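# Swap two vial shelves between levels of a wall rack

## Task

Inside the wall rack, slide the shelf carrying blue-capped vials onto the empty level, then place the remaining shelf on the level the first one vacated. All vials must still be upright on their original shelves, and both shelves (which rest unfixed on runners) must finish fully inserted. Anything released outside the rack, including onto a table, counts as having left it. The robot must not topple or be left leaning.

## Robot and tools

Robot: the LinearBot, an omnidirectional base with a column about 1.7 m tall. A carriage rides the column (lift_m, 0 to 1 m) and carries a left and a right arm, six joints each, ending in five-finger hands. Arm bases sit roughly 0.57 m + lift_m above the floor; carriage parts hang about 0.15 m lower. Hand points reach about 0.78 m from the shoulder but only about 0.4 m below the arm base. Parked arm: joints 1-6 = 0, 0.05, 0.05, 1.45, 0, 0.

Frames: the base frame has its origin on the floor under the base centre, x forward, y left, z up, in metres. left_hand and right_hand readings are each hand point in this frame; they often read a bit high, especially at long reach. base_odometry is in the frame the base had at scene start, counts wheel turns (slip included), heading in rad, positive left.

Tool move: one action per call. base is an object holding exactly one key: translate_m (metres, forward positive, -2 to 2), strafe_m (metres, left positive, -2 to 2) or rotate_rad (radians, counter-clockwise positive, -6.3 to 6.3). These are offsets from where the base was last reported, not poses. joints is an object keyed by joint name, each value an absolute target: lift_m in m; <side>_joint1_rad to <side>_joint6_rad in rad (joint1 yaw, 0 forward, positive left, -2.617 to 3.054; joint2 shoulder 0 to 3.141, 1.57 upright; joint3 elbow 0 folded to 3.141 straight; joint4 wrist pitch -1.57 to 1.57, positive lifts fingertips; joint5 wrist yaw -1.57 to 1.57, positive swings fingertips right; joint6 roll -2.094 to 2.094). Hand keys <side>_hand_little, _ring, _middle, _index, _thumb_bend, _thumb_turn run -1 (closed; thumb_turn -1 = in front of palm) to +1 (open). <side>_hand_force_limit (-1 to 1, about 0 to 10 N, thumb 15 N) and <side>_hand_speed (-0.96 to 1) are settings. Names left out keep their previous target. speeds is an object of top speeds for this action: translate_m/strafe_m 0.02-0.5 m/s, rotate_rad 0.05-1.57 rad/s, lift_m 0.08-0.27 m/s. min_time_s (0.1-8 s) sets the shortest duration of arm motions; 2 or more gives straighter hand paths. cameras: list of carriage_camera, left_wrist_camera, right_wrist_camera or all. blocking true (default) waits until everything rests; false returns in about 0.5 s. A move with no action just reports state and images. Each action is capped near 14-15 s.

wait: seconds 0 to 10, optional cameras; returns early if running moves settle. stop: brakes all running motions (the base coasts a bit first); it is not an emergency brake. zoom_image: camera plus region [x0, y0, x1, y1] in image pixels from the top-left, each side at most 504. show_instructions: shows the reference pages. finished_scene: ends the scene (scene 1), irreversibly.

Results: the move line reads done when all motions reached tolerance, otherwise the worst status. off_target means it rested short and may still push; contact_stop or time_out means the motion stopped itself and holds; after one of these, the rest of that reply's move/wait/finished_scene calls are skipped. not_followed / joint command not followed means a self-collision check withheld arm targets (to escape, resend one arm its current readings with joint 1 turned away, then the other). <side>_hand_stopped_by gives six words (little, ring, middle, index, thumb_bend, thumb_turn): moving, target, force, stalled or fault. <side>_<motor>_load_n are fingertip loads in N; a lost grip shows as loads near 0. motor_effort is percent of max with peak in brackets; a lift effort that keeps dropping while lowering means a hand rests on something. Joint torques and Motor temperatures are listed per arm; a MOTOR HOT line appears at 75 C, and at 100 C the arm goes limp for 30-60 s. Park arms while thinking or when hot.

Gripping: a finger only starts when its target changes by at least 0.002; it locks at its target or when load reaches the force limit. For gentle grips use hand_speed -0.94 or lower. To squeeze harder, raise force_limit and send a more-closed target. Thumb turned in front plus fingers wrap objects about 0.035-0.065 m thick; handles down to about 0.025 m.

Avoid: dropping or releasing shelves or vials outside the rack, tipping vials, hard hits on the rack, arms touching or pressing each other, driving away while a hand holds something fixed, high carriage with loaded stretched arms (tipping risk), and backing under a table edge. Shelves are loose, so pull and push them slowly and steadily. After a contact stop, a 0.2 m reverse usually frees the base. The arms have no contact stop and keep pressing when blocked.

Each tool is called by a JSON object that holds its "api" and its "payload".

Reference images:

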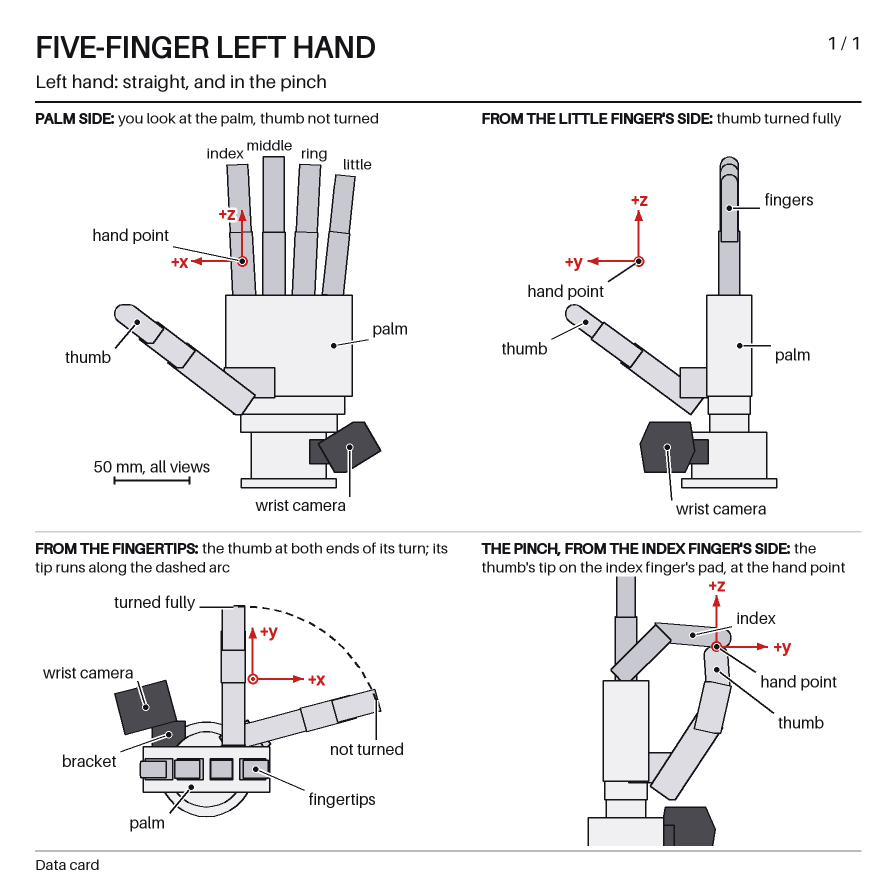

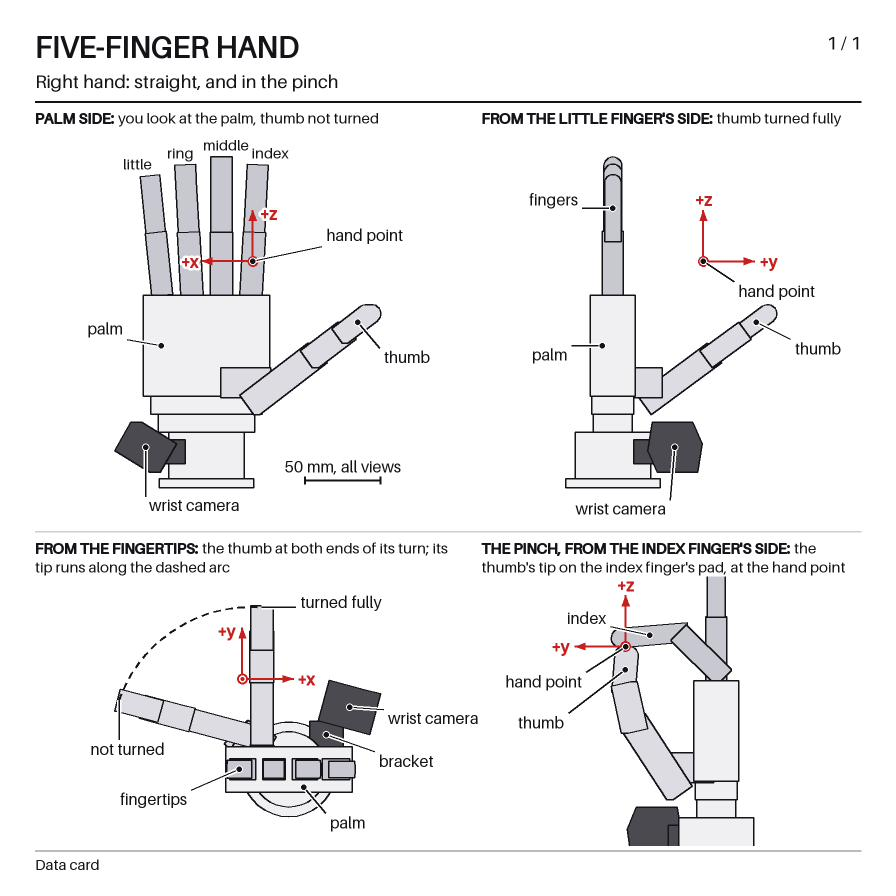

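## Session

{"api": "move", "payload": {}}

Scene clock: 0.00 s.
Joint torques (N m): no reading
Motor temperatures (°C): left_arm=[26 29 35 33 26 25] | right_arm=[27 30 33 37 24 26]
base_odometry: x=+0.000 y=+0.000 heading=+0.000
base_status: not commanded
joint_positions: lift_m=+0.300 left_joint1_rad=-0.006 left_joint2_rad=+0.036 left_joint3_rad=+0.052 left_joint4_rad=+1.405 left_joint5_rad=-0.010 left_joint6_rad=+0.036 right_joint1_rad=+0.016 right_joint2_rad=+0.062 right_joint3_rad=+0.041 right_joint4_rad=+1.408 right_joint5_rad=+0.015 right_joint6_rad=+0.020 left_hand_little=+1.000 left_hand_ring=+1.000 left_hand_middle=+1.000 left_hand_index=+1.000 left_hand_thumb_turn=+1.000 left_hand_thumb_bend=+1.000 left_hand_force_limit=+0.000 left_hand_speed=-0.800 right_hand_little=+1.000 right_hand_ring=+1.000 right_hand_middle=+1.000 right_hand_index=+1.000 right_hand_thumb_turn=+1.000 right_hand_thumb_bend=+1.000 right_hand_force_limit=+0.000 right_hand_speed=-0.800
joint_status: not commanded
left_hand_stopped_by: target,target,target,target,target,target
right_hand_stopped_by: target,target,target,target,target,target
left_little_load_n: 0.5
left_ring_load_n: 0.0
left_middle_load_n: 0.0
left_index_load_n: 0.0
left_thumb_bend_load_n: 0.0
left_thumb_turn_load_n: 0.0
right_little_load_n: 0.0
right_ring_load_n: 0.0
right_middle_load_n: 0.0
right_index_load_n: 0.0
right_thumb_bend_load_n: 0.0
right_thumb_turn_load_n: -0.5
motor_effort: lift_m=+21 drive_wheels=-1
left_hand: x=+0.3262 y=+0.2731 z=+1.3226 quat_wxyz=(+0.716, -0.055, +0.051, -0.694) (m; base frame)
right_hand: x=+0.3353 y=-0.2697 z=+1.3175 quat_wxyz=(+0.716, -0.059, +0.070, -0.692) (m; base frame)
pictures: carriage_camera, left_wrist_camera, right_wrist_camera

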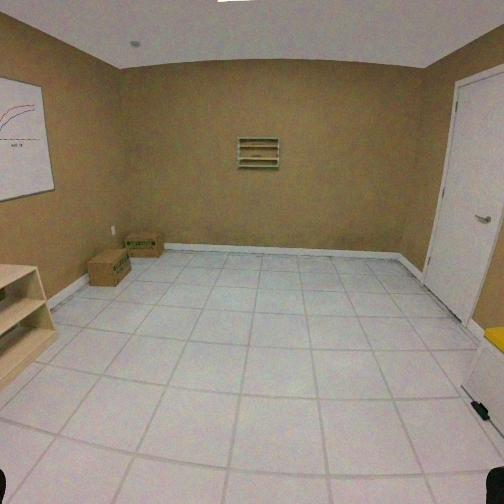

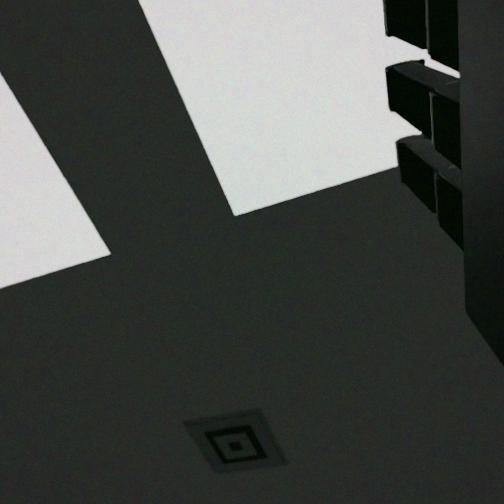

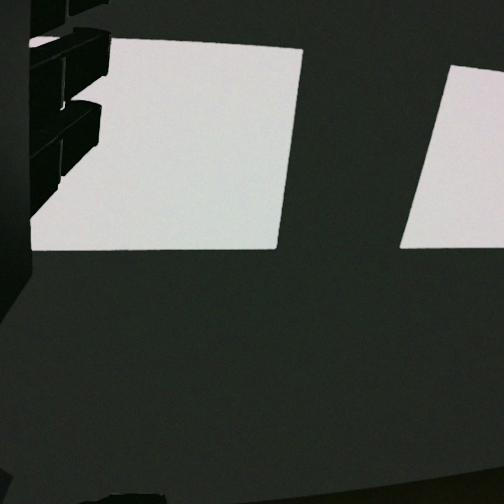

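{"api": "zoom_image", "payload": {"camera": "carriage_camera", "region": [218, 120, 298, 180]}}

Scaled by 6.300 from the camera's 504x504 image, which has a finer 720x720 frame.

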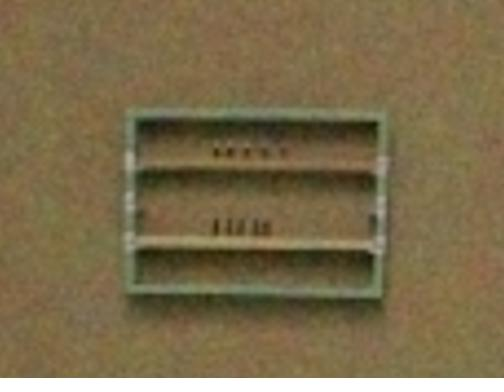

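{"api": "move", "payload": {"base": {"translate_m": 1.9}, "cameras": ["carriage_camera"]}}

{"api": "zoom_image", "payload": {"camera": "carriage_camera", "region": [178, 20, 338, 180]}}

Scene clock: 12.53 s.
Joint torques (N m): left_arm=[-0.03 3.17 5.79 0.1 0.02 0.06] | right_arm=[-0.66 3.32 5.55 -0.06 -0.03 -0.09]
move: done
base_odometry: x=+1.900 y=-0.001 heading=+0.000
base_status: done
joint_positions: lift_m=+0.300 left_joint1_rad=-0.006 left_joint2_rad=+0.036 left_joint3_rad=+0.052 left_joint4_rad=+1.405 left_joint5_rad=-0.010 left_joint6_rad=+0.036 right_joint1_rad=+0.016 right_joint2_rad=+0.062 right_joint3_rad=+0.041 right_joint4_rad=+1.408 right_joint5_rad=+0.015 right_joint6_rad=+0.020 left_hand_little=+1.000 left_hand_ring=+1.000 left_hand_middle=+1.000 left_hand_index=+1.000 left_hand_thumb_turn=+1.000 left_hand_thumb_bend=+1.000 left_hand_force_limit=+0.000 left_hand_speed=-0.800 right_hand_little=+1.000 right_hand_ring=+1.000 right_hand_middle=+1.000 right_hand_index=+1.000 right_hand_thumb_turn=+1.000 right_hand_thumb_bend=+1.000 right_hand_force_limit=+0.000 right_hand_speed=-0.800
joint_status: not commanded
left_hand_stopped_by: target,target,target,target,target,target
right_hand_stopped_by: target,target,target,target,target,target
left_little_load_n: 0.0
left_ring_load_n: 0.0
left_middle_load_n: 0.0
left_index_load_n: 0.0
left_thumb_bend_load_n: 0.0
left_thumb_turn_load_n: 0.0
right_little_load_n: 0.0
right_ring_load_n: 0.0
right_middle_load_n: -0.5
right_index_load_n: 0.0
right_thumb_bend_load_n: 0.0
right_thumb_turn_load_n: 0.0
motor_effort: lift_m=+21(22) drive_wheels=-5(16)
left_hand: x=+0.3262 y=+0.2731 z=+1.3226 quat_wxyz=(+0.716, -0.055, +0.051, -0.694) (m; base frame)
right_hand: x=+0.3354 y=-0.2696 z=+1.3175 quat_wxyz=(+0.716, -0.059, +0.070, -0.692) (m; base frame)
pictures: carriage_camera

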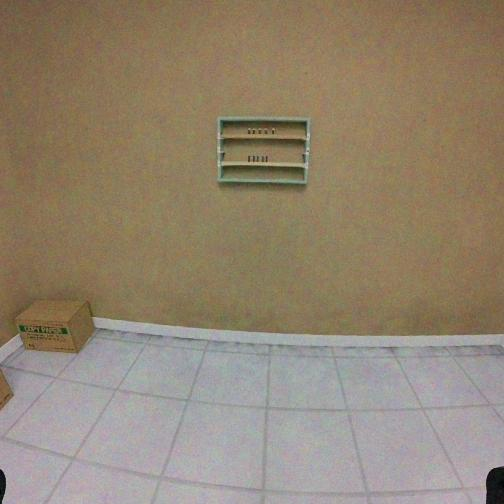

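Scaled by 3.150 from the camera's 504x504 image, which has a finer 720x720 frame.

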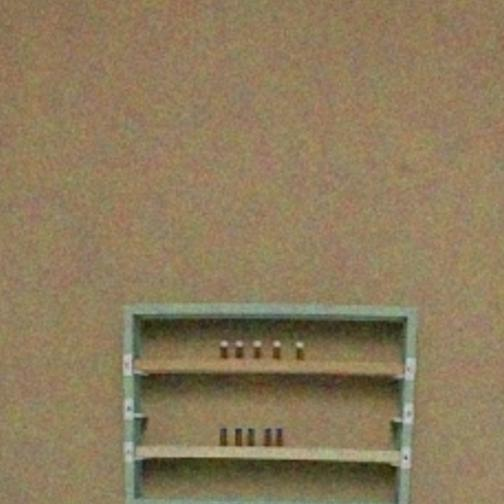

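{"api": "move", "payload": {"base": {"translate_m": 0.6}, "joints": {"lift_m": 0.45}, "speeds": {"translate_m": 0.3}, "cameras": ["carriage_camera"]}}

{"api": "zoom_image", "payload": {"camera": "carriage_camera", "region": [150, 80, 370, 280]}}

Scene clock: 29.70 s.
Joint torques (N m): left_arm=[-0.06 3.1 5.9 0.1 0 0.03] | right_arm=[-0.69 3.3 5.57 -0.04 -0.04 -0.09]
move: done
base_odometry: x=+2.500 y=-0.002 heading=-0.001
base_status: done
joint_positions: lift_m=+0.450 left_joint1_rad=-0.006 left_joint2_rad=+0.036 left_joint3_rad=+0.052 left_joint4_rad=+1.406 left_joint5_rad=-0.010 left_joint6_rad=+0.036 right_joint1_rad=+0.016 right_joint2_rad=+0.062 right_joint3_rad=+0.041 right_joint4_rad=+1.408 right_joint5_rad=+0.015 right_joint6_rad=+0.020 left_hand_little=+1.000 left_hand_ring=+1.000 left_hand_middle=+1.000 left_hand_index=+1.000 left_hand_thumb_turn=+1.000 left_hand_thumb_bend=+1.000 left_hand_force_limit=+0.000 left_hand_speed=-0.800 right_hand_little=+1.000 right_hand_ring=+1.000 right_hand_middle=+1.000 right_hand_index=+1.000 right_hand_thumb_turn=+1.000 right_hand_thumb_bend=+1.000 right_hand_force_limit=+0.000 right_hand_speed=-0.800
joint_status: all done
left_hand_stopped_by: target,target,target,target,target,target
right_hand_stopped_by: target,target,target,target,target,target
left_little_load_n: 0.0
left_ring_load_n: 0.0
left_middle_load_n: 0.0
left_index_load_n: 0.0
left_thumb_bend_load_n: 0.0
left_thumb_turn_load_n: 0.0
right_little_load_n: 0.0
right_ring_load_n: 0.0
right_middle_load_n: 0.0
right_index_load_n: 0.0
right_thumb_bend_load_n: 0.0
right_thumb_turn_load_n: 0.0
motor_effort: lift_m=+22(29) drive_wheels=-5(14)
left_hand: x=+0.3261 y=+0.2731 z=+1.4726 quat_wxyz=(+0.716, -0.055, +0.050, -0.694) (m; base frame)
right_hand: x=+0.3353 y=-0.2697 z=+1.4674 quat_wxyz=(+0.716, -0.059, +0.070, -0.692) (m; base frame)
pictures: carriage_camera
camera_calibration:
carriage_camera: T_world_to_cam=[[-0.0133999, -0.99977, 0.0167624, -0.0237055], [-0.347245, -0.0110677, -0.937709, 1.41319], [0.937679, -0.0183859, -0.347017, 0.362477], [0, 0, 0, 1]] pos_world=[0.150518, -0.00139474, 1.45134]

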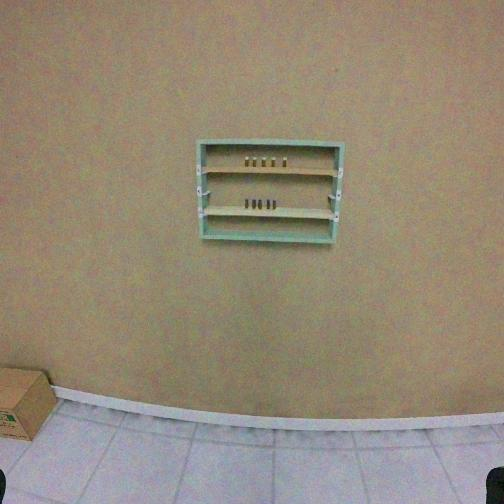

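Scaled by 2.291 from the camera's 504x504 image, which has a finer 720x720 frame.

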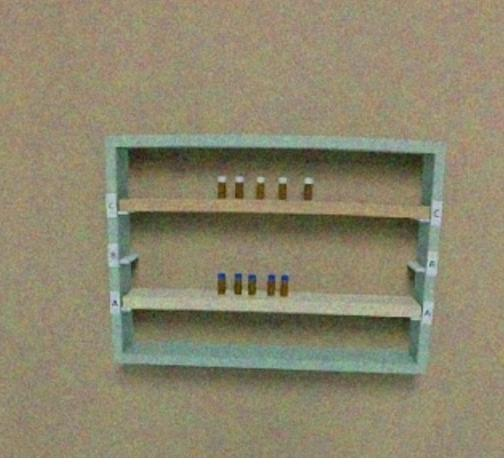

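{"api": "move", "payload": {"base": {"translate_m": 0.35}, "joints": {"lift_m": 0.6}, "speeds": {"translate_m": 0.25}, "cameras": ["carriage_camera"]}}

{"api": "zoom_image", "payload": {"camera": "carriage_camera", "region": [130, 130, 400, 340]}}

Scene clock: 81.57 s.
Joint torques (N m): left_arm=[-0.01 3.12 5.82 0.12 -0.01 0.05] | right_arm=[-0.68 3.3 5.57 -0.07 -0.03 -0.09]
Motor temperatures (°C): left_arm=[26 30 37 30 25 25] | right_arm=[26 31 38 34 24 26]
move: done
base_odometry: x=+2.850 y=-0.002 heading=-0.001
base_status: done
joint_positions: lift_m=+0.600 left_joint1_rad=-0.006 left_joint2_rad=+0.036 left_joint3_rad=+0.052 left_joint4_rad=+1.406 left_joint5_rad=-0.010 left_joint6_rad=+0.036 right_joint1_rad=+0.016 right_joint2_rad=+0.062 right_joint3_rad=+0.041 right_joint4_rad=+1.408 right_joint5_rad=+0.015 right_joint6_rad=+0.020 left_hand_little=+1.000 left_hand_ring=+1.000 left_hand_middle=+1.000 left_hand_index=+1.000 left_hand_thumb_turn=+1.000 left_hand_thumb_bend=+1.000 left_hand_force_limit=+0.000 left_hand_speed=-0.800 right_hand_little=+1.000 right_hand_ring=+1.000 right_hand_middle=+1.000 right_hand_index=+1.000 right_hand_thumb_turn=+1.000 right_hand_thumb_bend=+1.000 right_hand_force_limit=+0.000 right_hand_speed=-0.800
joint_status: all done
left_hand_stopped_by: target,target,target,target,target,target
right_hand_stopped_by: target,target,target,target,target,target
left_little_load_n: 0.0
left_ring_load_n: 0.0
left_middle_load_n: 0.0
left_index_load_n: 0.0
left_thumb_bend_load_n: 0.0
left_thumb_turn_load_n: 0.0
right_little_load_n: 0.0
right_ring_load_n: 0.0
right_middle_load_n: 0.0
right_index_load_n: 0.0
right_thumb_bend_load_n: 0.0
right_thumb_turn_load_n: 0.0
motor_effort: lift_m=+21(27) drive_wheels=-5(13)
left_hand: x=+0.3261 y=+0.2731 z=+1.6226 quat_wxyz=(+0.716, -0.055, +0.050, -0.694) (m; base frame)
right_hand: x=+0.3352 y=-0.2697 z=+1.6175 quat_wxyz=(+0.716, -0.059, +0.070, -0.692) (m; base frame)
pictures: carriage_camera
camera_calibration:
carriage_camera: T_world_to_cam=[[-0.0133999, -0.99977, 0.0167624, -0.0262198], [-0.347245, -0.0110677, -0.937709, 1.55385], [0.937679, -0.0183859, -0.347017, 0.414529], [0, 0, 0, 1]] pos_world=[0.150518, -0.00139474, 1.60134]

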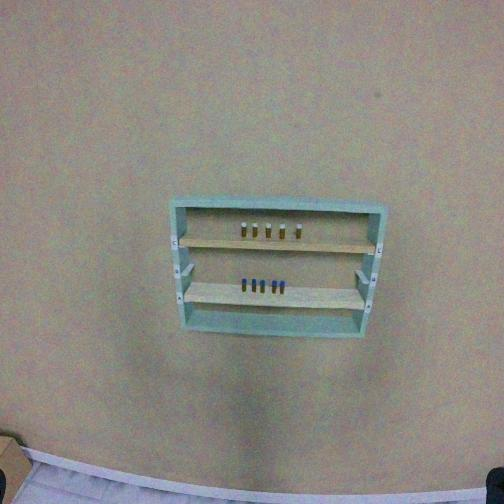

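Scaled by 1.867 from the camera's 504x504 image, which has a finer 720x720 frame.

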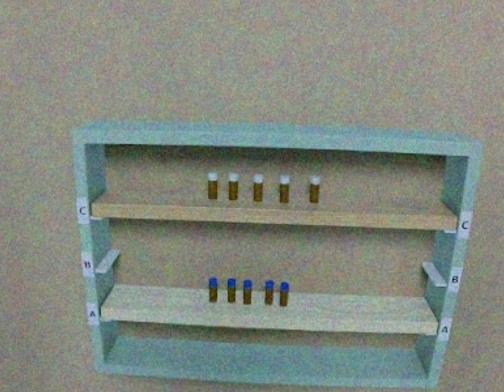

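{"api": "zoom_image", "payload": {"camera": "carriage_camera", "region": [165, 190, 275, 345]}}

{"api": "zoom_image", "payload": {"camera": "carriage_camera", "region": [280, 190, 390, 345]}}

Scaled by 3.252 from the camera's 504x504 image, which has a finer 720x720 frame.

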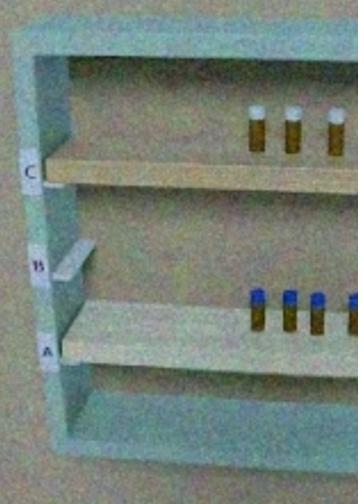

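Scaled by 3.252 from the camera's 504x504 image, which has a finer 720x720 frame.

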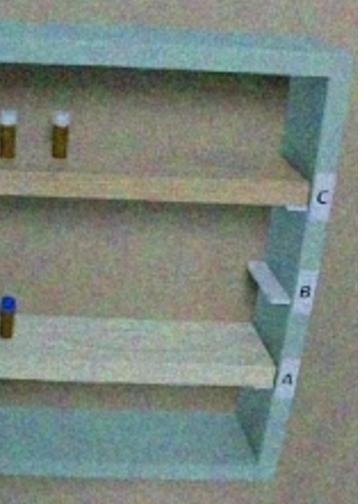

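{"api": "move", "payload": {"base": {"rotate_rad": -0.07}, "speeds": {"rotate_rad": 0.3}, "cameras": ["carriage_camera"]}}

{"api": "zoom_image", "payload": {"camera": "carriage_camera", "region": [170, 190, 290, 345]}}

{"api": "zoom_image", "payload": {"camera": "carriage_camera", "region": [250, 190, 370, 345]}}

Scene clock: 124.00 s.
Joint torques (N m): left_arm=[0.02 3.11 5.94 0.11 -0.01 0.05] | right_arm=[-0.66 3.29 5.57 -0.06 -0.01 -0.08]
move: done
base_odometry: x=+2.850 y=-0.002 heading=-0.071
base_status: done
joint_positions: lift_m=+0.600 left_joint1_rad=-0.006 left_joint2_rad=+0.036 left_joint3_rad=+0.052 left_joint4_rad=+1.406 left_joint5_rad=-0.010 left_joint6_rad=+0.036 right_joint1_rad=+0.016 right_joint2_rad=+0.062 right_joint3_rad=+0.041 right_joint4_rad=+1.408 right_joint5_rad=+0.015 right_joint6_rad=+0.020 left_hand_little=+1.000 left_hand_ring=+1.000 left_hand_middle=+1.000 left_hand_index=+1.000 left_hand_thumb_turn=+1.000 left_hand_thumb_bend=+1.000 left_hand_force_limit=+0.000 left_hand_speed=-0.800 right_hand_little=+1.000 right_hand_ring=+1.000 right_hand_middle=+1.000 right_hand_index=+1.000 right_hand_thumb_turn=+1.000 right_hand_thumb_bend=+1.000 right_hand_force_limit=+0.000 right_hand_speed=-0.800
joint_status: not commanded
left_hand_stopped_by: target,target,target,target,target,target
right_hand_stopped_by: target,target,target,target,target,target
left_little_load_n: 0.0
left_ring_load_n: 0.0
left_middle_load_n: 0.0
left_index_load_n: 0.0
left_thumb_bend_load_n: 0.0
left_thumb_turn_load_n: -0.5
right_little_load_n: 0.0
right_ring_load_n: 0.0
right_middle_load_n: 0.0
right_index_load_n: 0.0
right_thumb_bend_load_n: 0.0
right_thumb_turn_load_n: 0.0
motor_effort: lift_m=+22(22) drive_wheels=-3(7)
left_hand: x=+0.3261 y=+0.2731 z=+1.6226 quat_wxyz=(+0.716, -0.055, +0.050, -0.694) (m; base frame)
right_hand: x=+0.3352 y=-0.2697 z=+1.6175 quat_wxyz=(+0.716, -0.059, +0.070, -0.692) (m; base frame)
pictures: carriage_camera
camera_calibration:
carriage_camera: T_world_to_cam=[[-0.0133999, -0.99977, 0.0167624, -0.0262198], [-0.347245, -0.0110677, -0.937709, 1.55385], [0.937679, -0.0183859, -0.347017, 0.414529], [0, 0, 0, 1]] pos_world=[0.150518, -0.00139474, 1.60134]

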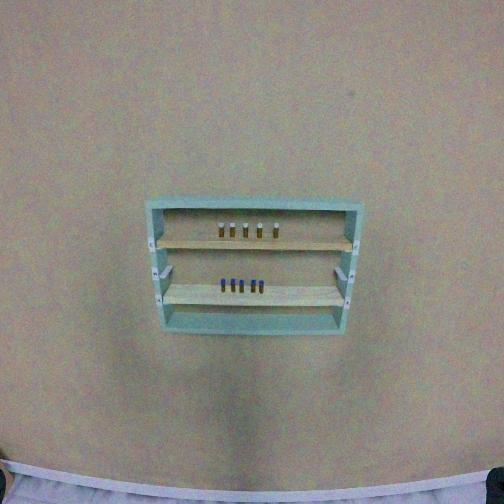

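Scaled by 3.252 from the camera's 504x504 image, which has a finer 720x720 frame.

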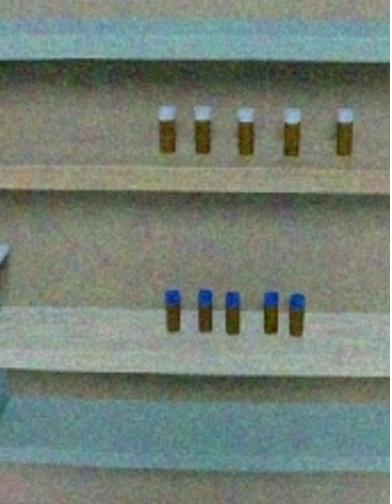

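Scaled by 3.252 from the camera's 504x504 image, which has a finer 720x720 frame.

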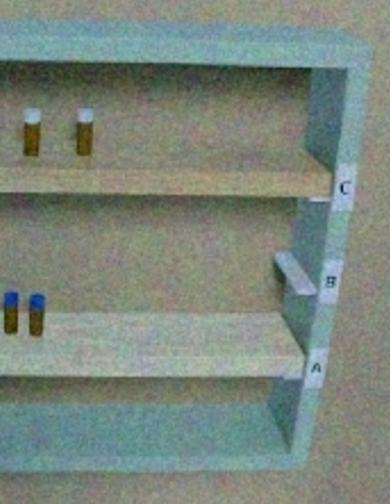

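{"api": "zoom_image", "payload": {"camera": "carriage_camera", "region": [135, 190, 255, 345]}}

Scaled by 3.252 from the camera's 504x504 image, which has a finer 720x720 frame.

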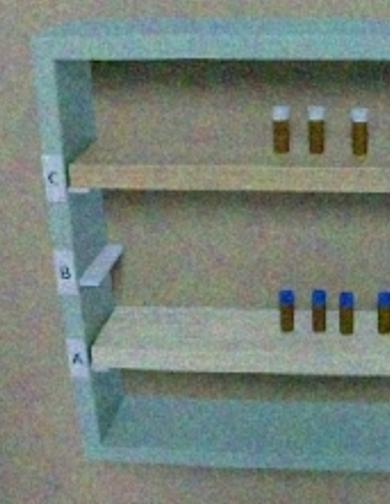

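{"api": "move", "payload": {"base": {"rotate_rad": -0.025}, "joints": {"lift_m": 0.4}, "speeds": {"rotate_rad": 0.3}, "cameras": ["carriage_camera"]}}

{"api": "zoom_image", "payload": {"camera": "carriage_camera", "region": [110, 120, 250, 280]}}

{"api": "zoom_image", "payload": {"camera": "carriage_camera", "region": [230, 120, 370, 280]}}

Scene clock: 138.00 s.
Joint torques (N m): left_arm=[0.05 3.19 5.82 0.09 0 0.06] | right_arm=[-0.66 3.33 5.57 -0.07 -0.04 -0.08]
move: done
base_odometry: x=+2.850 y=-0.002 heading=-0.096
base_status: done
joint_positions: lift_m=+0.400 left_joint1_rad=-0.006 left_joint2_rad=+0.036 left_joint3_rad=+0.052 left_joint4_rad=+1.406 left_joint5_rad=-0.010 left_joint6_rad=+0.036 right_joint1_rad=+0.016 right_joint2_rad=+0.062 right_joint3_rad=+0.041 right_joint4_rad=+1.409 right_joint5_rad=+0.015 right_joint6_rad=+0.020 left_hand_little=+1.000 left_hand_ring=+1.000 left_hand_middle=+1.000 left_hand_index=+1.000 left_hand_thumb_turn=+1.000 left_hand_thumb_bend=+1.000 left_hand_force_limit=+0.000 left_hand_speed=-0.800 right_hand_little=+1.000 right_hand_ring=+1.000 right_hand_middle=+1.000 right_hand_index=+1.000 right_hand_thumb_turn=+1.000 right_hand_thumb_bend=+1.000 right_hand_force_limit=+0.000 right_hand_speed=-0.800
joint_status: all done
left_hand_stopped_by: target,target,target,target,target,target
right_hand_stopped_by: target,target,target,target,target,target
left_little_load_n: 0.0
left_ring_load_n: 0.0
left_middle_load_n: 0.0
left_index_load_n: 0.0
left_thumb_bend_load_n: 0.0
left_thumb_turn_load_n: 0.0
right_little_load_n: 0.0
right_ring_load_n: 0.0
right_middle_load_n: -0.5
right_index_load_n: 0.0
right_thumb_bend_load_n: 0.0
right_thumb_turn_load_n: 0.0
motor_effort: lift_m=+19(21) drive_wheels=-1(7)
left_hand: x=+0.3261 y=+0.2731 z=+1.4229 quat_wxyz=(+0.716, -0.055, +0.050, -0.694) (m; base frame)
right_hand: x=+0.3351 y=-0.2697 z=+1.4178 quat_wxyz=(+0.716, -0.059, +0.070, -0.692) (m; base frame)
pictures: carriage_camera
camera_calibration:
carriage_camera: T_world_to_cam=[[-0.0133999, -0.99977, 0.0167624, -0.0228724], [-0.347245, -0.0110677, -0.937709, 1.36658], [0.937679, -0.0183859, -0.347017, 0.34523], [0, 0, 0, 1]] pos_world=[0.150518, -0.00139474, 1.40164]

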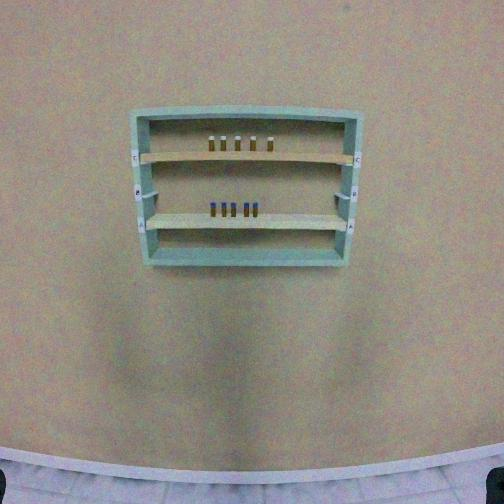

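Scaled by 3.150 from the camera's 504x504 image, which has a finer 720x720 frame.

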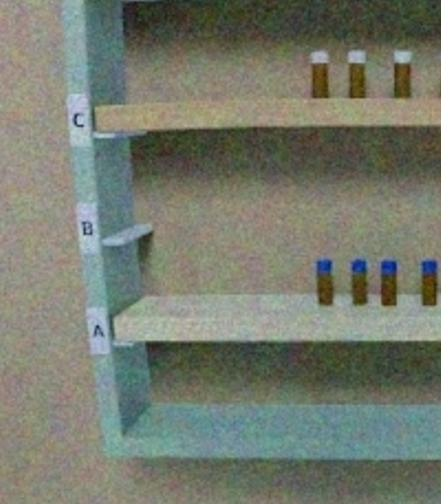

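Scaled by 3.150 from the camera's 504x504 image, which has a finer 720x720 frame.

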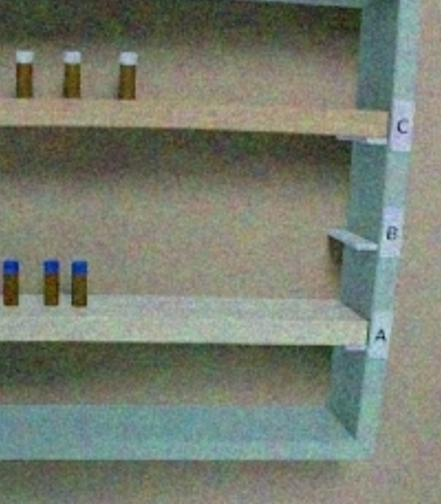

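{"api": "move", "payload": {"base": {"translate_m": -0.12}, "joints": {"lift_m": 0.5, "right_joint1_rad": 0.3, "right_joint2_rad": 1.4, "right_joint3_rad": 0.9, "right_joint4_rad": 0.5, "right_joint5_rad": 0.3, "right_joint6_rad": 0, "left_joint1_rad": -0.3, "left_joint2_rad": 1.4, "left_joint3_rad": 0.9, "left_joint4_rad": 0.5, "left_joint5_rad": -0.3, "left_joint6_rad": 0}, "min_time_s": 4, "speeds": {"translate_m": 0.1}, "cameras": ["all"]}}

Scene clock: 191.43 s.
Joint torques (N m): left_arm=[-0.62 -3.82 10.03 2.02 -0.13 -0.07] | right_arm=[0.01 -3.89 9.5 2.12 0.15 -0.18]
move: done
base_odometry: x=+2.731 y=+0.009 heading=-0.096
base_status: done
joint_positions: lift_m=+0.500 left_joint1_rad=-0.294 left_joint2_rad=+1.394 left_joint3_rad=+0.870 left_joint4_rad=+0.504 left_joint5_rad=-0.287 left_joint6_rad=+0.010 right_joint1_rad=+0.293 right_joint2_rad=+1.392 right_joint3_rad=+0.868 right_joint4_rad=+0.501 right_joint5_rad=+0.285 right_joint6_rad=+0.009 left_hand_little=+1.000 left_hand_ring=+1.000 left_hand_middle=+1.000 left_hand_index=+1.000 left_hand_thumb_turn=+1.000 left_hand_thumb_bend=+1.000 left_hand_force_limit=+0.000 left_hand_speed=-0.800 right_hand_little=+1.000 right_hand_ring=+1.000 right_hand_middle=+1.000 right_hand_index=+1.000 right_hand_thumb_turn=+1.000 right_hand_thumb_bend=+1.000 right_hand_force_limit=+0.000 right_hand_speed=-0.800
joint_status: all done
left_hand_stopped_by: target,target,target,target,target,target
right_hand_stopped_by: target,target,target,target,target,target
left_little_load_n: 0.0
left_ring_load_n: 0.0
left_middle_load_n: -0.5
left_index_load_n: 0.0
left_thumb_bend_load_n: 0.0
left_thumb_turn_load_n: -0.5
right_little_load_n: 0.0
right_ring_load_n: 0.0
right_middle_load_n: 0.0
right_index_load_n: 0.0
right_thumb_bend_load_n: 0.0
right_thumb_turn_load_n: -0.5
motor_effort: lift_m=+22(27) drive_wheels=-5(11)
left_hand: x=+0.6957 y=+0.1856 z=+1.3164 quat_wxyz=(+0.498, -0.499, +0.510, -0.493) (m; base frame)
right_hand: x=+0.6950 y=-0.1845 z=+1.3158 quat_wxyz=(+0.497, -0.507, +0.504, -0.492) (m; base frame)
pictures: carriage_camera, left_wrist_camera, right_wrist_camera
camera_calibration:
carriage_camera: T_world_to_cam=[[-0.0133999, -0.99977, 0.0167624, -0.0245436], [-0.347245, -0.0110677, -0.937709, 1.46007], [0.937679, -0.0183859, -0.347017, 0.379828], [0, 0, 0, 1]] pos_world=[0.150518, -0.00139474, 1.50134]
left_wrist_camera: T_world_to_cam=[[0.0204142, -0.238454, 0.970939, -1.2477], [-0.479416, -0.854544, -0.199788, 0.759437], [0.87735, -0.461405, -0.131763, -0.237279], [0, 0, 0, 1]] pos_world=[0.597734, 0.241971, 1.3319]
right_wrist_camera: T_world_to_cam=[[-0.0244176, -0.211918, -0.976982, 1.26664], [-0.534715, 0.828498, -0.166346, 0.739236], [0.84468, 0.518345, -0.133546, -0.200227], [0, 0, 0, 1]] pos_world=[0.595337, -0.240244, 1.33372]

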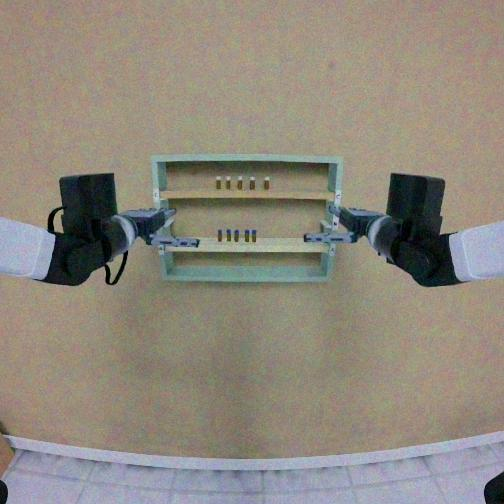

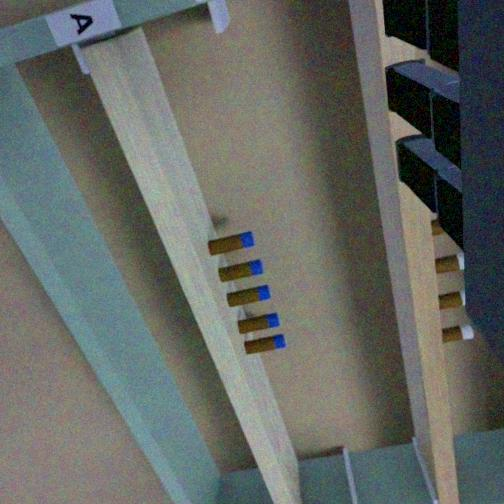

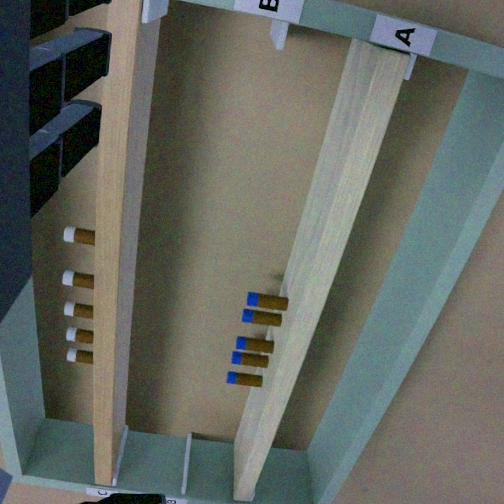

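{"api": "move", "payload": {"joints": {"lift_m": 0.34, "right_joint1_rad": 0.57, "right_joint2_rad": 1.4, "right_joint3_rad": 0.9, "right_joint4_rad": 0.555, "right_joint5_rad": 0.57, "left_joint1_rad": -0.57, "left_joint2_rad": 1.4, "left_joint3_rad": 0.9, "left_joint4_rad": 0.555, "left_joint5_rad": -0.57}, "min_time_s": 3, "cameras": ["all"]}}

{"api": "zoom_image", "payload": {"camera": "carriage_camera", "region": [120, 80, 380, 300]}}

Scene clock: 222.97 s.
Joint torques (N m): left_arm=[-0.69 -4.37 8.72 2.28 -0.13 -0.05] | right_arm=[-0.01 -4.38 8.36 2.19 0.13 -0.17]
Motor temperatures (°C): left_arm=[26 29 43 32 25 24] | right_arm=[26 31 41 36 23 25]
move: done
base_odometry: x=+2.731 y=+0.009 heading=-0.096
base_status: not commanded
joint_positions: lift_m=+0.340 left_joint1_rad=-0.564 left_joint2_rad=+1.400 left_joint3_rad=+0.882 left_joint4_rad=+0.524 left_joint5_rad=-0.557 left_joint6_rad=+0.010 right_joint1_rad=+0.563 right_joint2_rad=+1.398 right_joint3_rad=+0.881 right_joint4_rad=+0.541 right_joint5_rad=+0.555 right_joint6_rad=+0.009 left_hand_little=+1.000 left_hand_ring=+1.000 left_hand_middle=+1.000 left_hand_index=+1.000 left_hand_thumb_turn=+1.000 left_hand_thumb_bend=+1.000 left_hand_force_limit=+0.000 left_hand_speed=-0.800 right_hand_little=+1.000 right_hand_ring=+1.000 right_hand_middle=+1.000 right_hand_index=+1.000 right_hand_thumb_turn=+1.000 right_hand_thumb_bend=+1.000 right_hand_force_limit=+0.000 right_hand_speed=-0.800
joint_status: all done
left_hand_stopped_by: target,target,target,target,target,target
right_hand_stopped_by: target,target,target,target,target,target
left_little_load_n: 0.5
left_ring_load_n: 0.0
left_middle_load_n: 0.0
left_index_load_n: 0.0
left_thumb_bend_load_n: 0.0
left_thumb_turn_load_n: -0.5
right_little_load_n: 0.0
right_ring_load_n: 0.0
right_middle_load_n: 0.0
right_index_load_n: 0.0
right_thumb_bend_load_n: 0.0
right_thumb_turn_load_n: 0.0
motor_effort: lift_m=+20(21) drive_wheels=-5(5)
left_hand: x=+0.6664 y=+0.1130 z=+1.1652 quat_wxyz=(+0.501, -0.495, +0.502, -0.501) (m; base frame)
right_hand: x=+0.6669 y=-0.1112 z=+1.1703 quat_wxyz=(+0.512, -0.492, +0.498, -0.497) (m; base frame)
pictures: carriage_camera, left_wrist_camera, right_wrist_camera
camera_calibration:
carriage_camera: T_world_to_cam=[[-0.0133999, -0.99977, 0.0167624, -0.0218666], [-0.347245, -0.0110677, -0.937709, 1.31032], [0.937679, -0.0183859, -0.347017, 0.324409], [0, 0, 0, 1]] pos_world=[0.150518, -0.00139474, 1.34164]
left_wrist_camera: T_world_to_cam=[[-0.00316344, -0.229265, 0.973359, -1.10583], [-0.474784, -0.856314, -0.20324, 0.654259], [0.880097, -0.462778, -0.106143, -0.296643], [0, 0, 0, 1]] pos_world=[0.568208, 0.169442, 1.17786]
right_wrist_camera: T_world_to_cam=[[0.016773, -0.193966, -0.980865, 1.1183], [-0.52823, 0.831206, -0.173404, 0.643569], [0.848935, 0.521031, -0.0885169, -0.289098], [0, 0, 0, 1]] pos_world=[0.566621, -0.167397, 1.18291]

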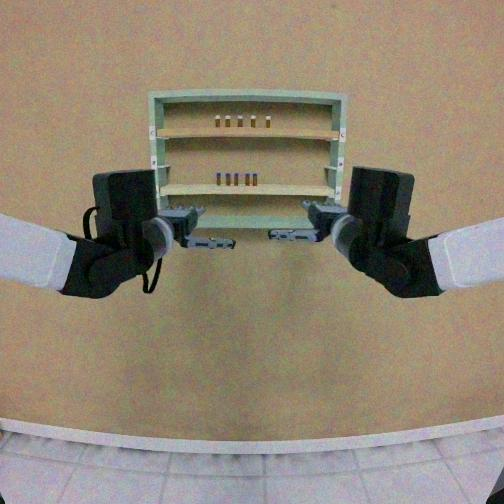

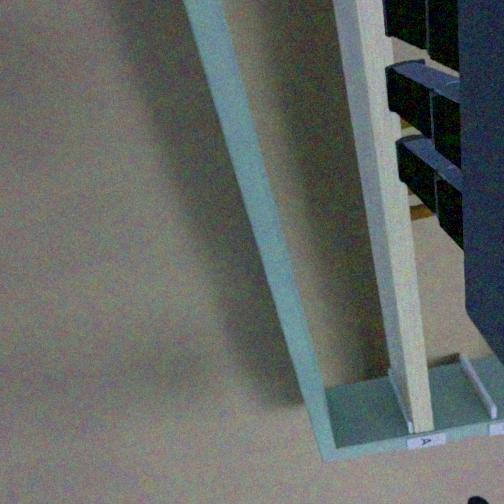

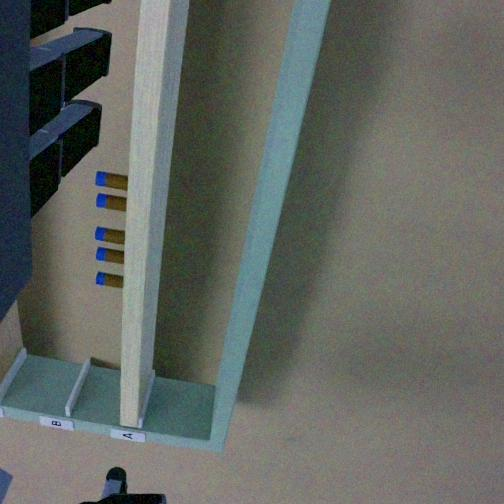

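Scaled by 1.938 from the camera's 504x504 image, which has a finer 720x720 frame.

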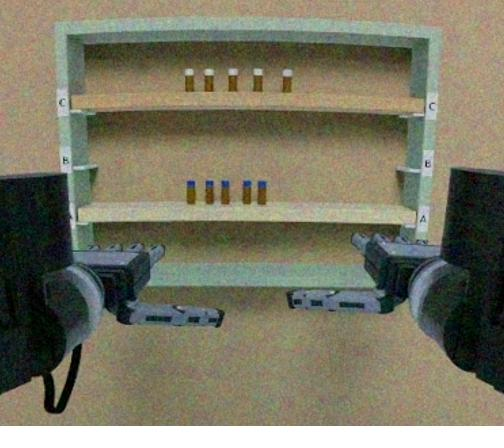

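{"api": "zoom_image", "payload": {"camera": "carriage_camera", "region": [150, 180, 250, 260]}}

{"api": "zoom_image", "payload": {"camera": "carriage_camera", "region": [255, 180, 355, 260]}}

Scaled by 5.040 from the camera's 504x504 image, which has a finer 720x720 frame.

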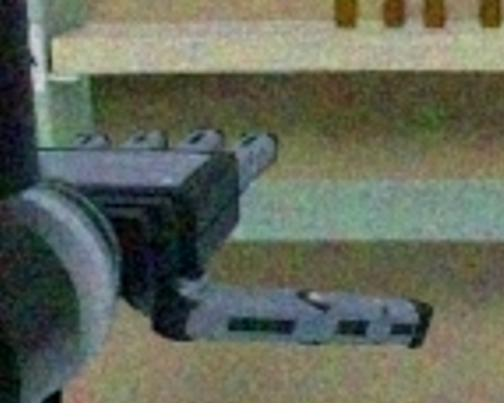

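Scaled by 5.040 from the camera's 504x504 image, which has a finer 720x720 frame.

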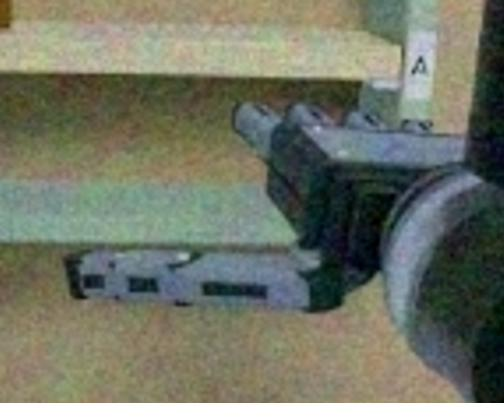

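{"api": "move", "payload": {"base": {"strafe_m": 0.016}, "joints": {"left_joint3_rad": 0.93, "left_joint4_rad": 0.56}, "speeds": {"strafe_m": 0.05}, "min_time_s": 1.5, "cameras": ["carriage_camera"]}}

{"api": "zoom_image", "payload": {"camera": "carriage_camera", "region": [140, 120, 260, 260]}}

{"api": "zoom_image", "payload": {"camera": "carriage_camera", "region": [250, 120, 370, 260]}}

Scene clock: 248.20 s.
Joint torques (N m): left_arm=[-0.36 -4.33 9.96 2.26 -0.1 -0.06] | right_arm=[-0.24 -4.38 8.35 2.19 0.1 -0.17]
move: done
base_odometry: x=+2.732 y=+0.025 heading=-0.096
base_status: done
joint_positions: lift_m=+0.340 left_joint1_rad=-0.566 left_joint2_rad=+1.400 left_joint3_rad=+0.900 left_joint4_rad=+0.530 left_joint5_rad=-0.561 left_joint6_rad=+0.010 right_joint1_rad=+0.566 right_joint2_rad=+1.398 right_joint3_rad=+0.881 right_joint4_rad=+0.542 right_joint5_rad=+0.558 right_joint6_rad=+0.009 left_hand_little=+1.000 left_hand_ring=+1.000 left_hand_middle=+1.000 left_hand_index=+1.000 left_hand_thumb_turn=+1.000 left_hand_thumb_bend=+1.000 left_hand_force_limit=+0.000 left_hand_speed=-0.800 right_hand_little=+1.000 right_hand_ring=+1.000 right_hand_middle=+1.000 right_hand_index=+1.000 right_hand_thumb_turn=+1.000 right_hand_thumb_bend=+1.000 right_hand_force_limit=+0.000 right_hand_speed=-0.800
joint_status: all done
left_hand_stopped_by: target,target,target,target,target,target
right_hand_stopped_by: target,target,target,target,target,target
left_little_load_n: 0.0
left_ring_load_n: 0.0
left_middle_load_n: 0.0
left_index_load_n: 0.0
left_thumb_bend_load_n: 0.0
left_thumb_turn_load_n: 0.0
right_little_load_n: 0.0
right_ring_load_n: 0.0
right_middle_load_n: -0.5
right_index_load_n: -0.5
right_thumb_bend_load_n: 0.0
right_thumb_turn_load_n: 0.0
motor_effort: lift_m=+20(20) drive_wheels=+0(5)
left_hand: x=+0.6683 y=+0.1113 z=+1.1757 quat_wxyz=(+0.504, -0.494, +0.493, -0.509) (m; base frame)
right_hand: x=+0.6666 y=-0.1107 z=+1.1706 quat_wxyz=(+0.513, -0.491, +0.498, -0.498) (m; base frame)
pictures: carriage_camera
camera_calibration:
carriage_camera: T_world_to_cam=[[-0.0133999, -0.99977, 0.0167624, -0.0218666], [-0.347245, -0.0110677, -0.937709, 1.31032], [0.937679, -0.0183859, -0.347017, 0.324409], [0, 0, 0, 1]] pos_world=[0.150518, -0.00139474, 1.34164]

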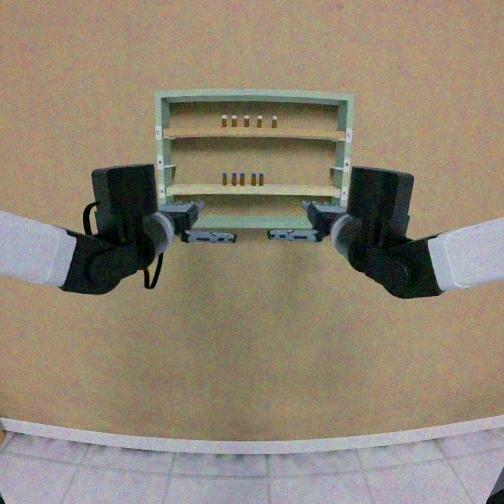

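Scaled by 3.600 from the camera's 504x504 image, which has a finer 720x720 frame.

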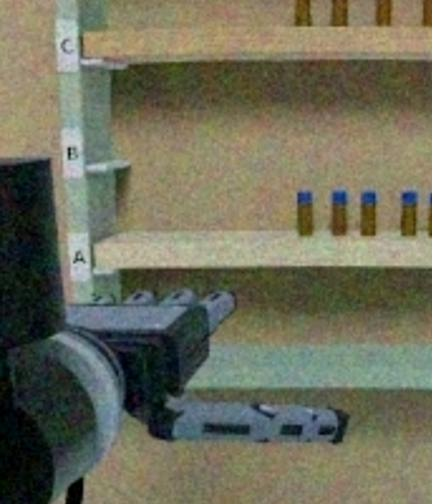

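Scaled by 3.600 from the camera's 504x504 image, which has a finer 720x720 frame.

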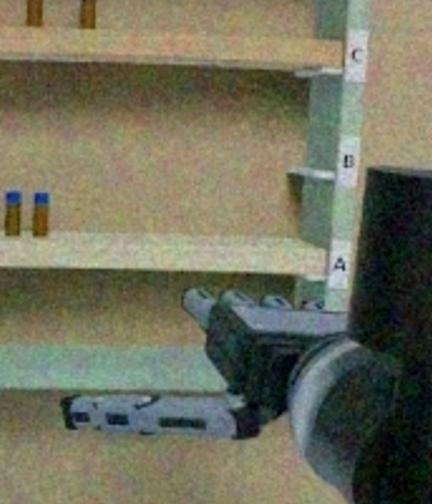

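{"api": "move", "payload": {"joints": {"lift_m": 0.315}}}

{"api": "move", "payload": {"base": {"translate_m": 0.12}, "speeds": {"translate_m": 0.06}, "cameras": ["all"]}}

{"api": "zoom_image", "payload": {"camera": "carriage_camera", "region": [120, 100, 380, 280]}}

Scene clock: 259.27 s.
Joint torques (N m): left_arm=[-0.46 -4.49 8.96 2.14 -0.09 -0.04] | right_arm=[-0.27 -4.52 8.34 2.16 0.09 -0.17]
move: done
base_odometry: x=+2.732 y=+0.025 heading=-0.096
base_status: not commanded
joint_positions: lift_m=+0.315 left_joint1_rad=-0.566 left_joint2_rad=+1.402 left_joint3_rad=+0.910 left_joint4_rad=+0.540 left_joint5_rad=-0.561 left_joint6_rad=+0.009 right_joint1_rad=+0.566 right_joint2_rad=+1.400 right_joint3_rad=+0.881 right_joint4_rad=+0.544 right_joint5_rad=+0.558 right_joint6_rad=+0.009 left_hand_little=+1.000 left_hand_ring=+1.000 left_hand_middle=+1.000 left_hand_index=+1.000 left_hand_thumb_turn=+1.000 left_hand_thumb_bend=+1.000 left_hand_force_limit=+0.000 left_hand_speed=-0.800 right_hand_little=+1.000 right_hand_ring=+1.000 right_hand_middle=+1.000 right_hand_index=+1.000 right_hand_thumb_turn=+1.000 right_hand_thumb_bend=+1.000 right_hand_force_limit=+0.000 right_hand_speed=-0.800
joint_status: all done
left_hand_stopped_by: target,target,target,target,target,target
right_hand_stopped_by: target,target,target,target,target,target
left_little_load_n: 0.0
left_ring_load_n: 0.0
left_middle_load_n: 0.0
left_index_load_n: 0.0
left_thumb_bend_load_n: 0.0
left_thumb_turn_load_n: 0.0
right_little_load_n: 0.0
right_ring_load_n: 0.0
right_middle_load_n: -0.5
right_index_load_n: 0.0
right_thumb_bend_load_n: 0.0
right_thumb_turn_load_n: -0.5
motor_effort: lift_m=+20(21) drive_wheels=+0(0)
left_hand: x=+0.6698 y=+0.1103 z=+1.1573 quat_wxyz=(+0.505, -0.493, +0.487, -0.515) (m; base frame)
right_hand: x=+0.6669 y=-0.1105 z=+1.1453 quat_wxyz=(+0.513, -0.491, +0.498, -0.498) (m; base frame)
pictures: none

Scene clock: 261.80 s.
Joint torques (N m): left_arm=[-0.29 -4.45 8.98 2.15 -0.09 -0.06] | right_arm=[-0.28 -4.57 8.39 2.13 0.08 -0.17]
move: done
base_odometry: x=+2.852 y=+0.014 heading=-0.096
base_status: done
joint_positions: lift_m=+0.315 left_joint1_rad=-0.566 left_joint2_rad=+1.402 left_joint3_rad=+0.910 left_joint4_rad=+0.540 left_joint5_rad=-0.562 left_joint6_rad=+0.009 right_joint1_rad=+0.566 right_joint2_rad=+1.400 right_joint3_rad=+0.881 right_joint4_rad=+0.545 right_joint5_rad=+0.559 right_joint6_rad=+0.009 left_hand_little=+1.000 left_hand_ring=+1.000 left_hand_middle=+1.000 left_hand_index=+1.000 left_hand_thumb_turn=+1.000 left_hand_thumb_bend=+1.000 left_hand_force_limit=+0.000 left_hand_speed=-0.800 right_hand_little=+1.000 right_hand_ring=+1.000 right_hand_middle=+1.000 right_hand_index=+1.000 right_hand_thumb_turn=+1.000 right_hand_thumb_bend=+1.000 right_hand_force_limit=+0.000 right_hand_speed=-0.800
joint_status: not commanded
left_hand_stopped_by: target,target,target,target,target,target
right_hand_stopped_by: target,target,target,target,target,target
left_little_load_n: 0.0
left_ring_load_n: 0.0
left_middle_load_n: 0.0
left_index_load_n: 0.0
left_thumb_bend_load_n: 0.0
left_thumb_turn_load_n: 0.0
right_little_load_n: 0.0
right_ring_load_n: 0.0
right_middle_load_n: 0.0
right_index_load_n: 0.0
right_thumb_bend_load_n: 0.0
right_thumb_turn_load_n: -0.5
motor_effort: lift_m=+20(20) drive_wheels=-3(10)
left_hand: x=+0.6698 y=+0.1103 z=+1.1573 quat_wxyz=(+0.505, -0.493, +0.487, -0.515) (m; base frame)
right_hand: x=+0.6670 y=-0.1107 z=+1.1456 quat_wxyz=(+0.513, -0.491, +0.498, -0.498) (m; base frame)
pictures: carriage_camera, left_wrist_camera, right_wrist_camera
camera_calibration:
carriage_camera: T_world_to_cam=[[-0.0133999, -0.99977, 0.0167624, -0.0214476], [-0.347245, -0.0110677, -0.937709, 1.28688], [0.937679, -0.0183859, -0.347017, 0.315734], [0, 0, 0, 1]] pos_world=[0.150518, -0.00139474, 1.31664]
left_wrist_camera: T_world_to_cam=[[-0.0367739, -0.207064, 0.977636, -1.08354], [-0.46584, -0.861951, -0.200084, 0.643018], [0.884104, -0.46278, -0.0647613, -0.352241], [0, 0, 0, 1]] pos_world=[0.571115, 0.166878, 1.16515]
right_wrist_camera: T_world_to_cam=[[0.018569, -0.19246, -0.981129, 1.09347], [-0.526241, 0.832496, -0.173264, 0.637489], [0.850133, 0.519528, -0.0858217, -0.295773], [0, 0, 0, 1]] pos_world=[0.566615, -0.166596, 1.1579]

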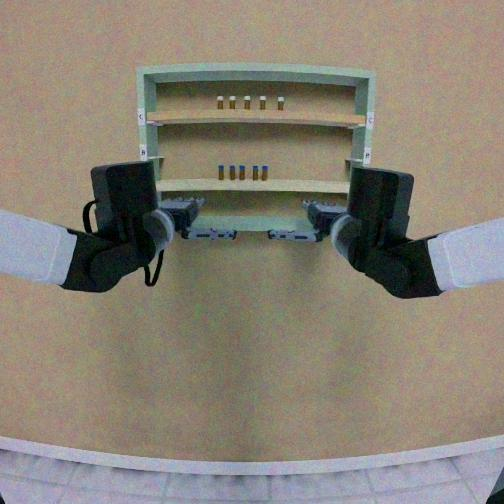

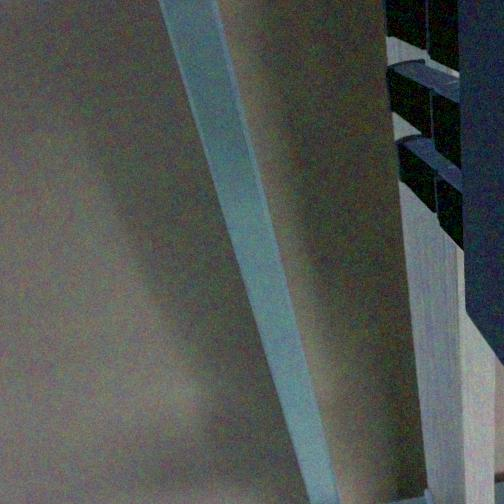

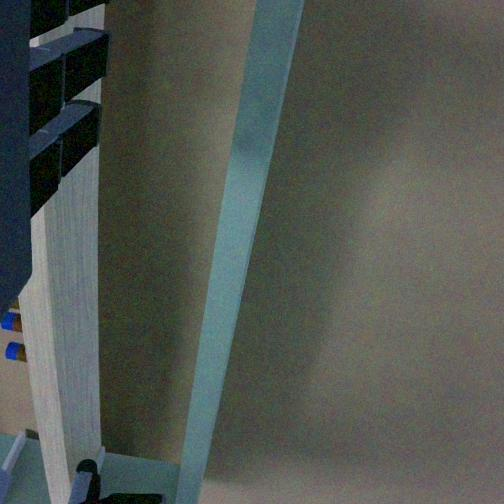

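Scaled by 1.938 from the camera's 504x504 image, which has a finer 720x720 frame.

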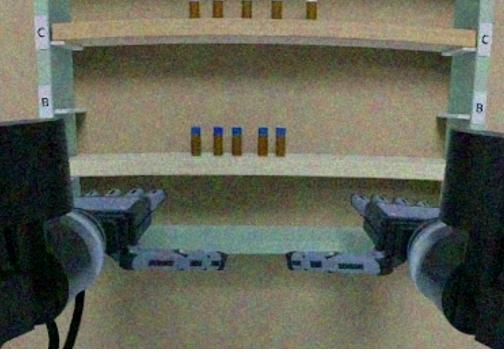

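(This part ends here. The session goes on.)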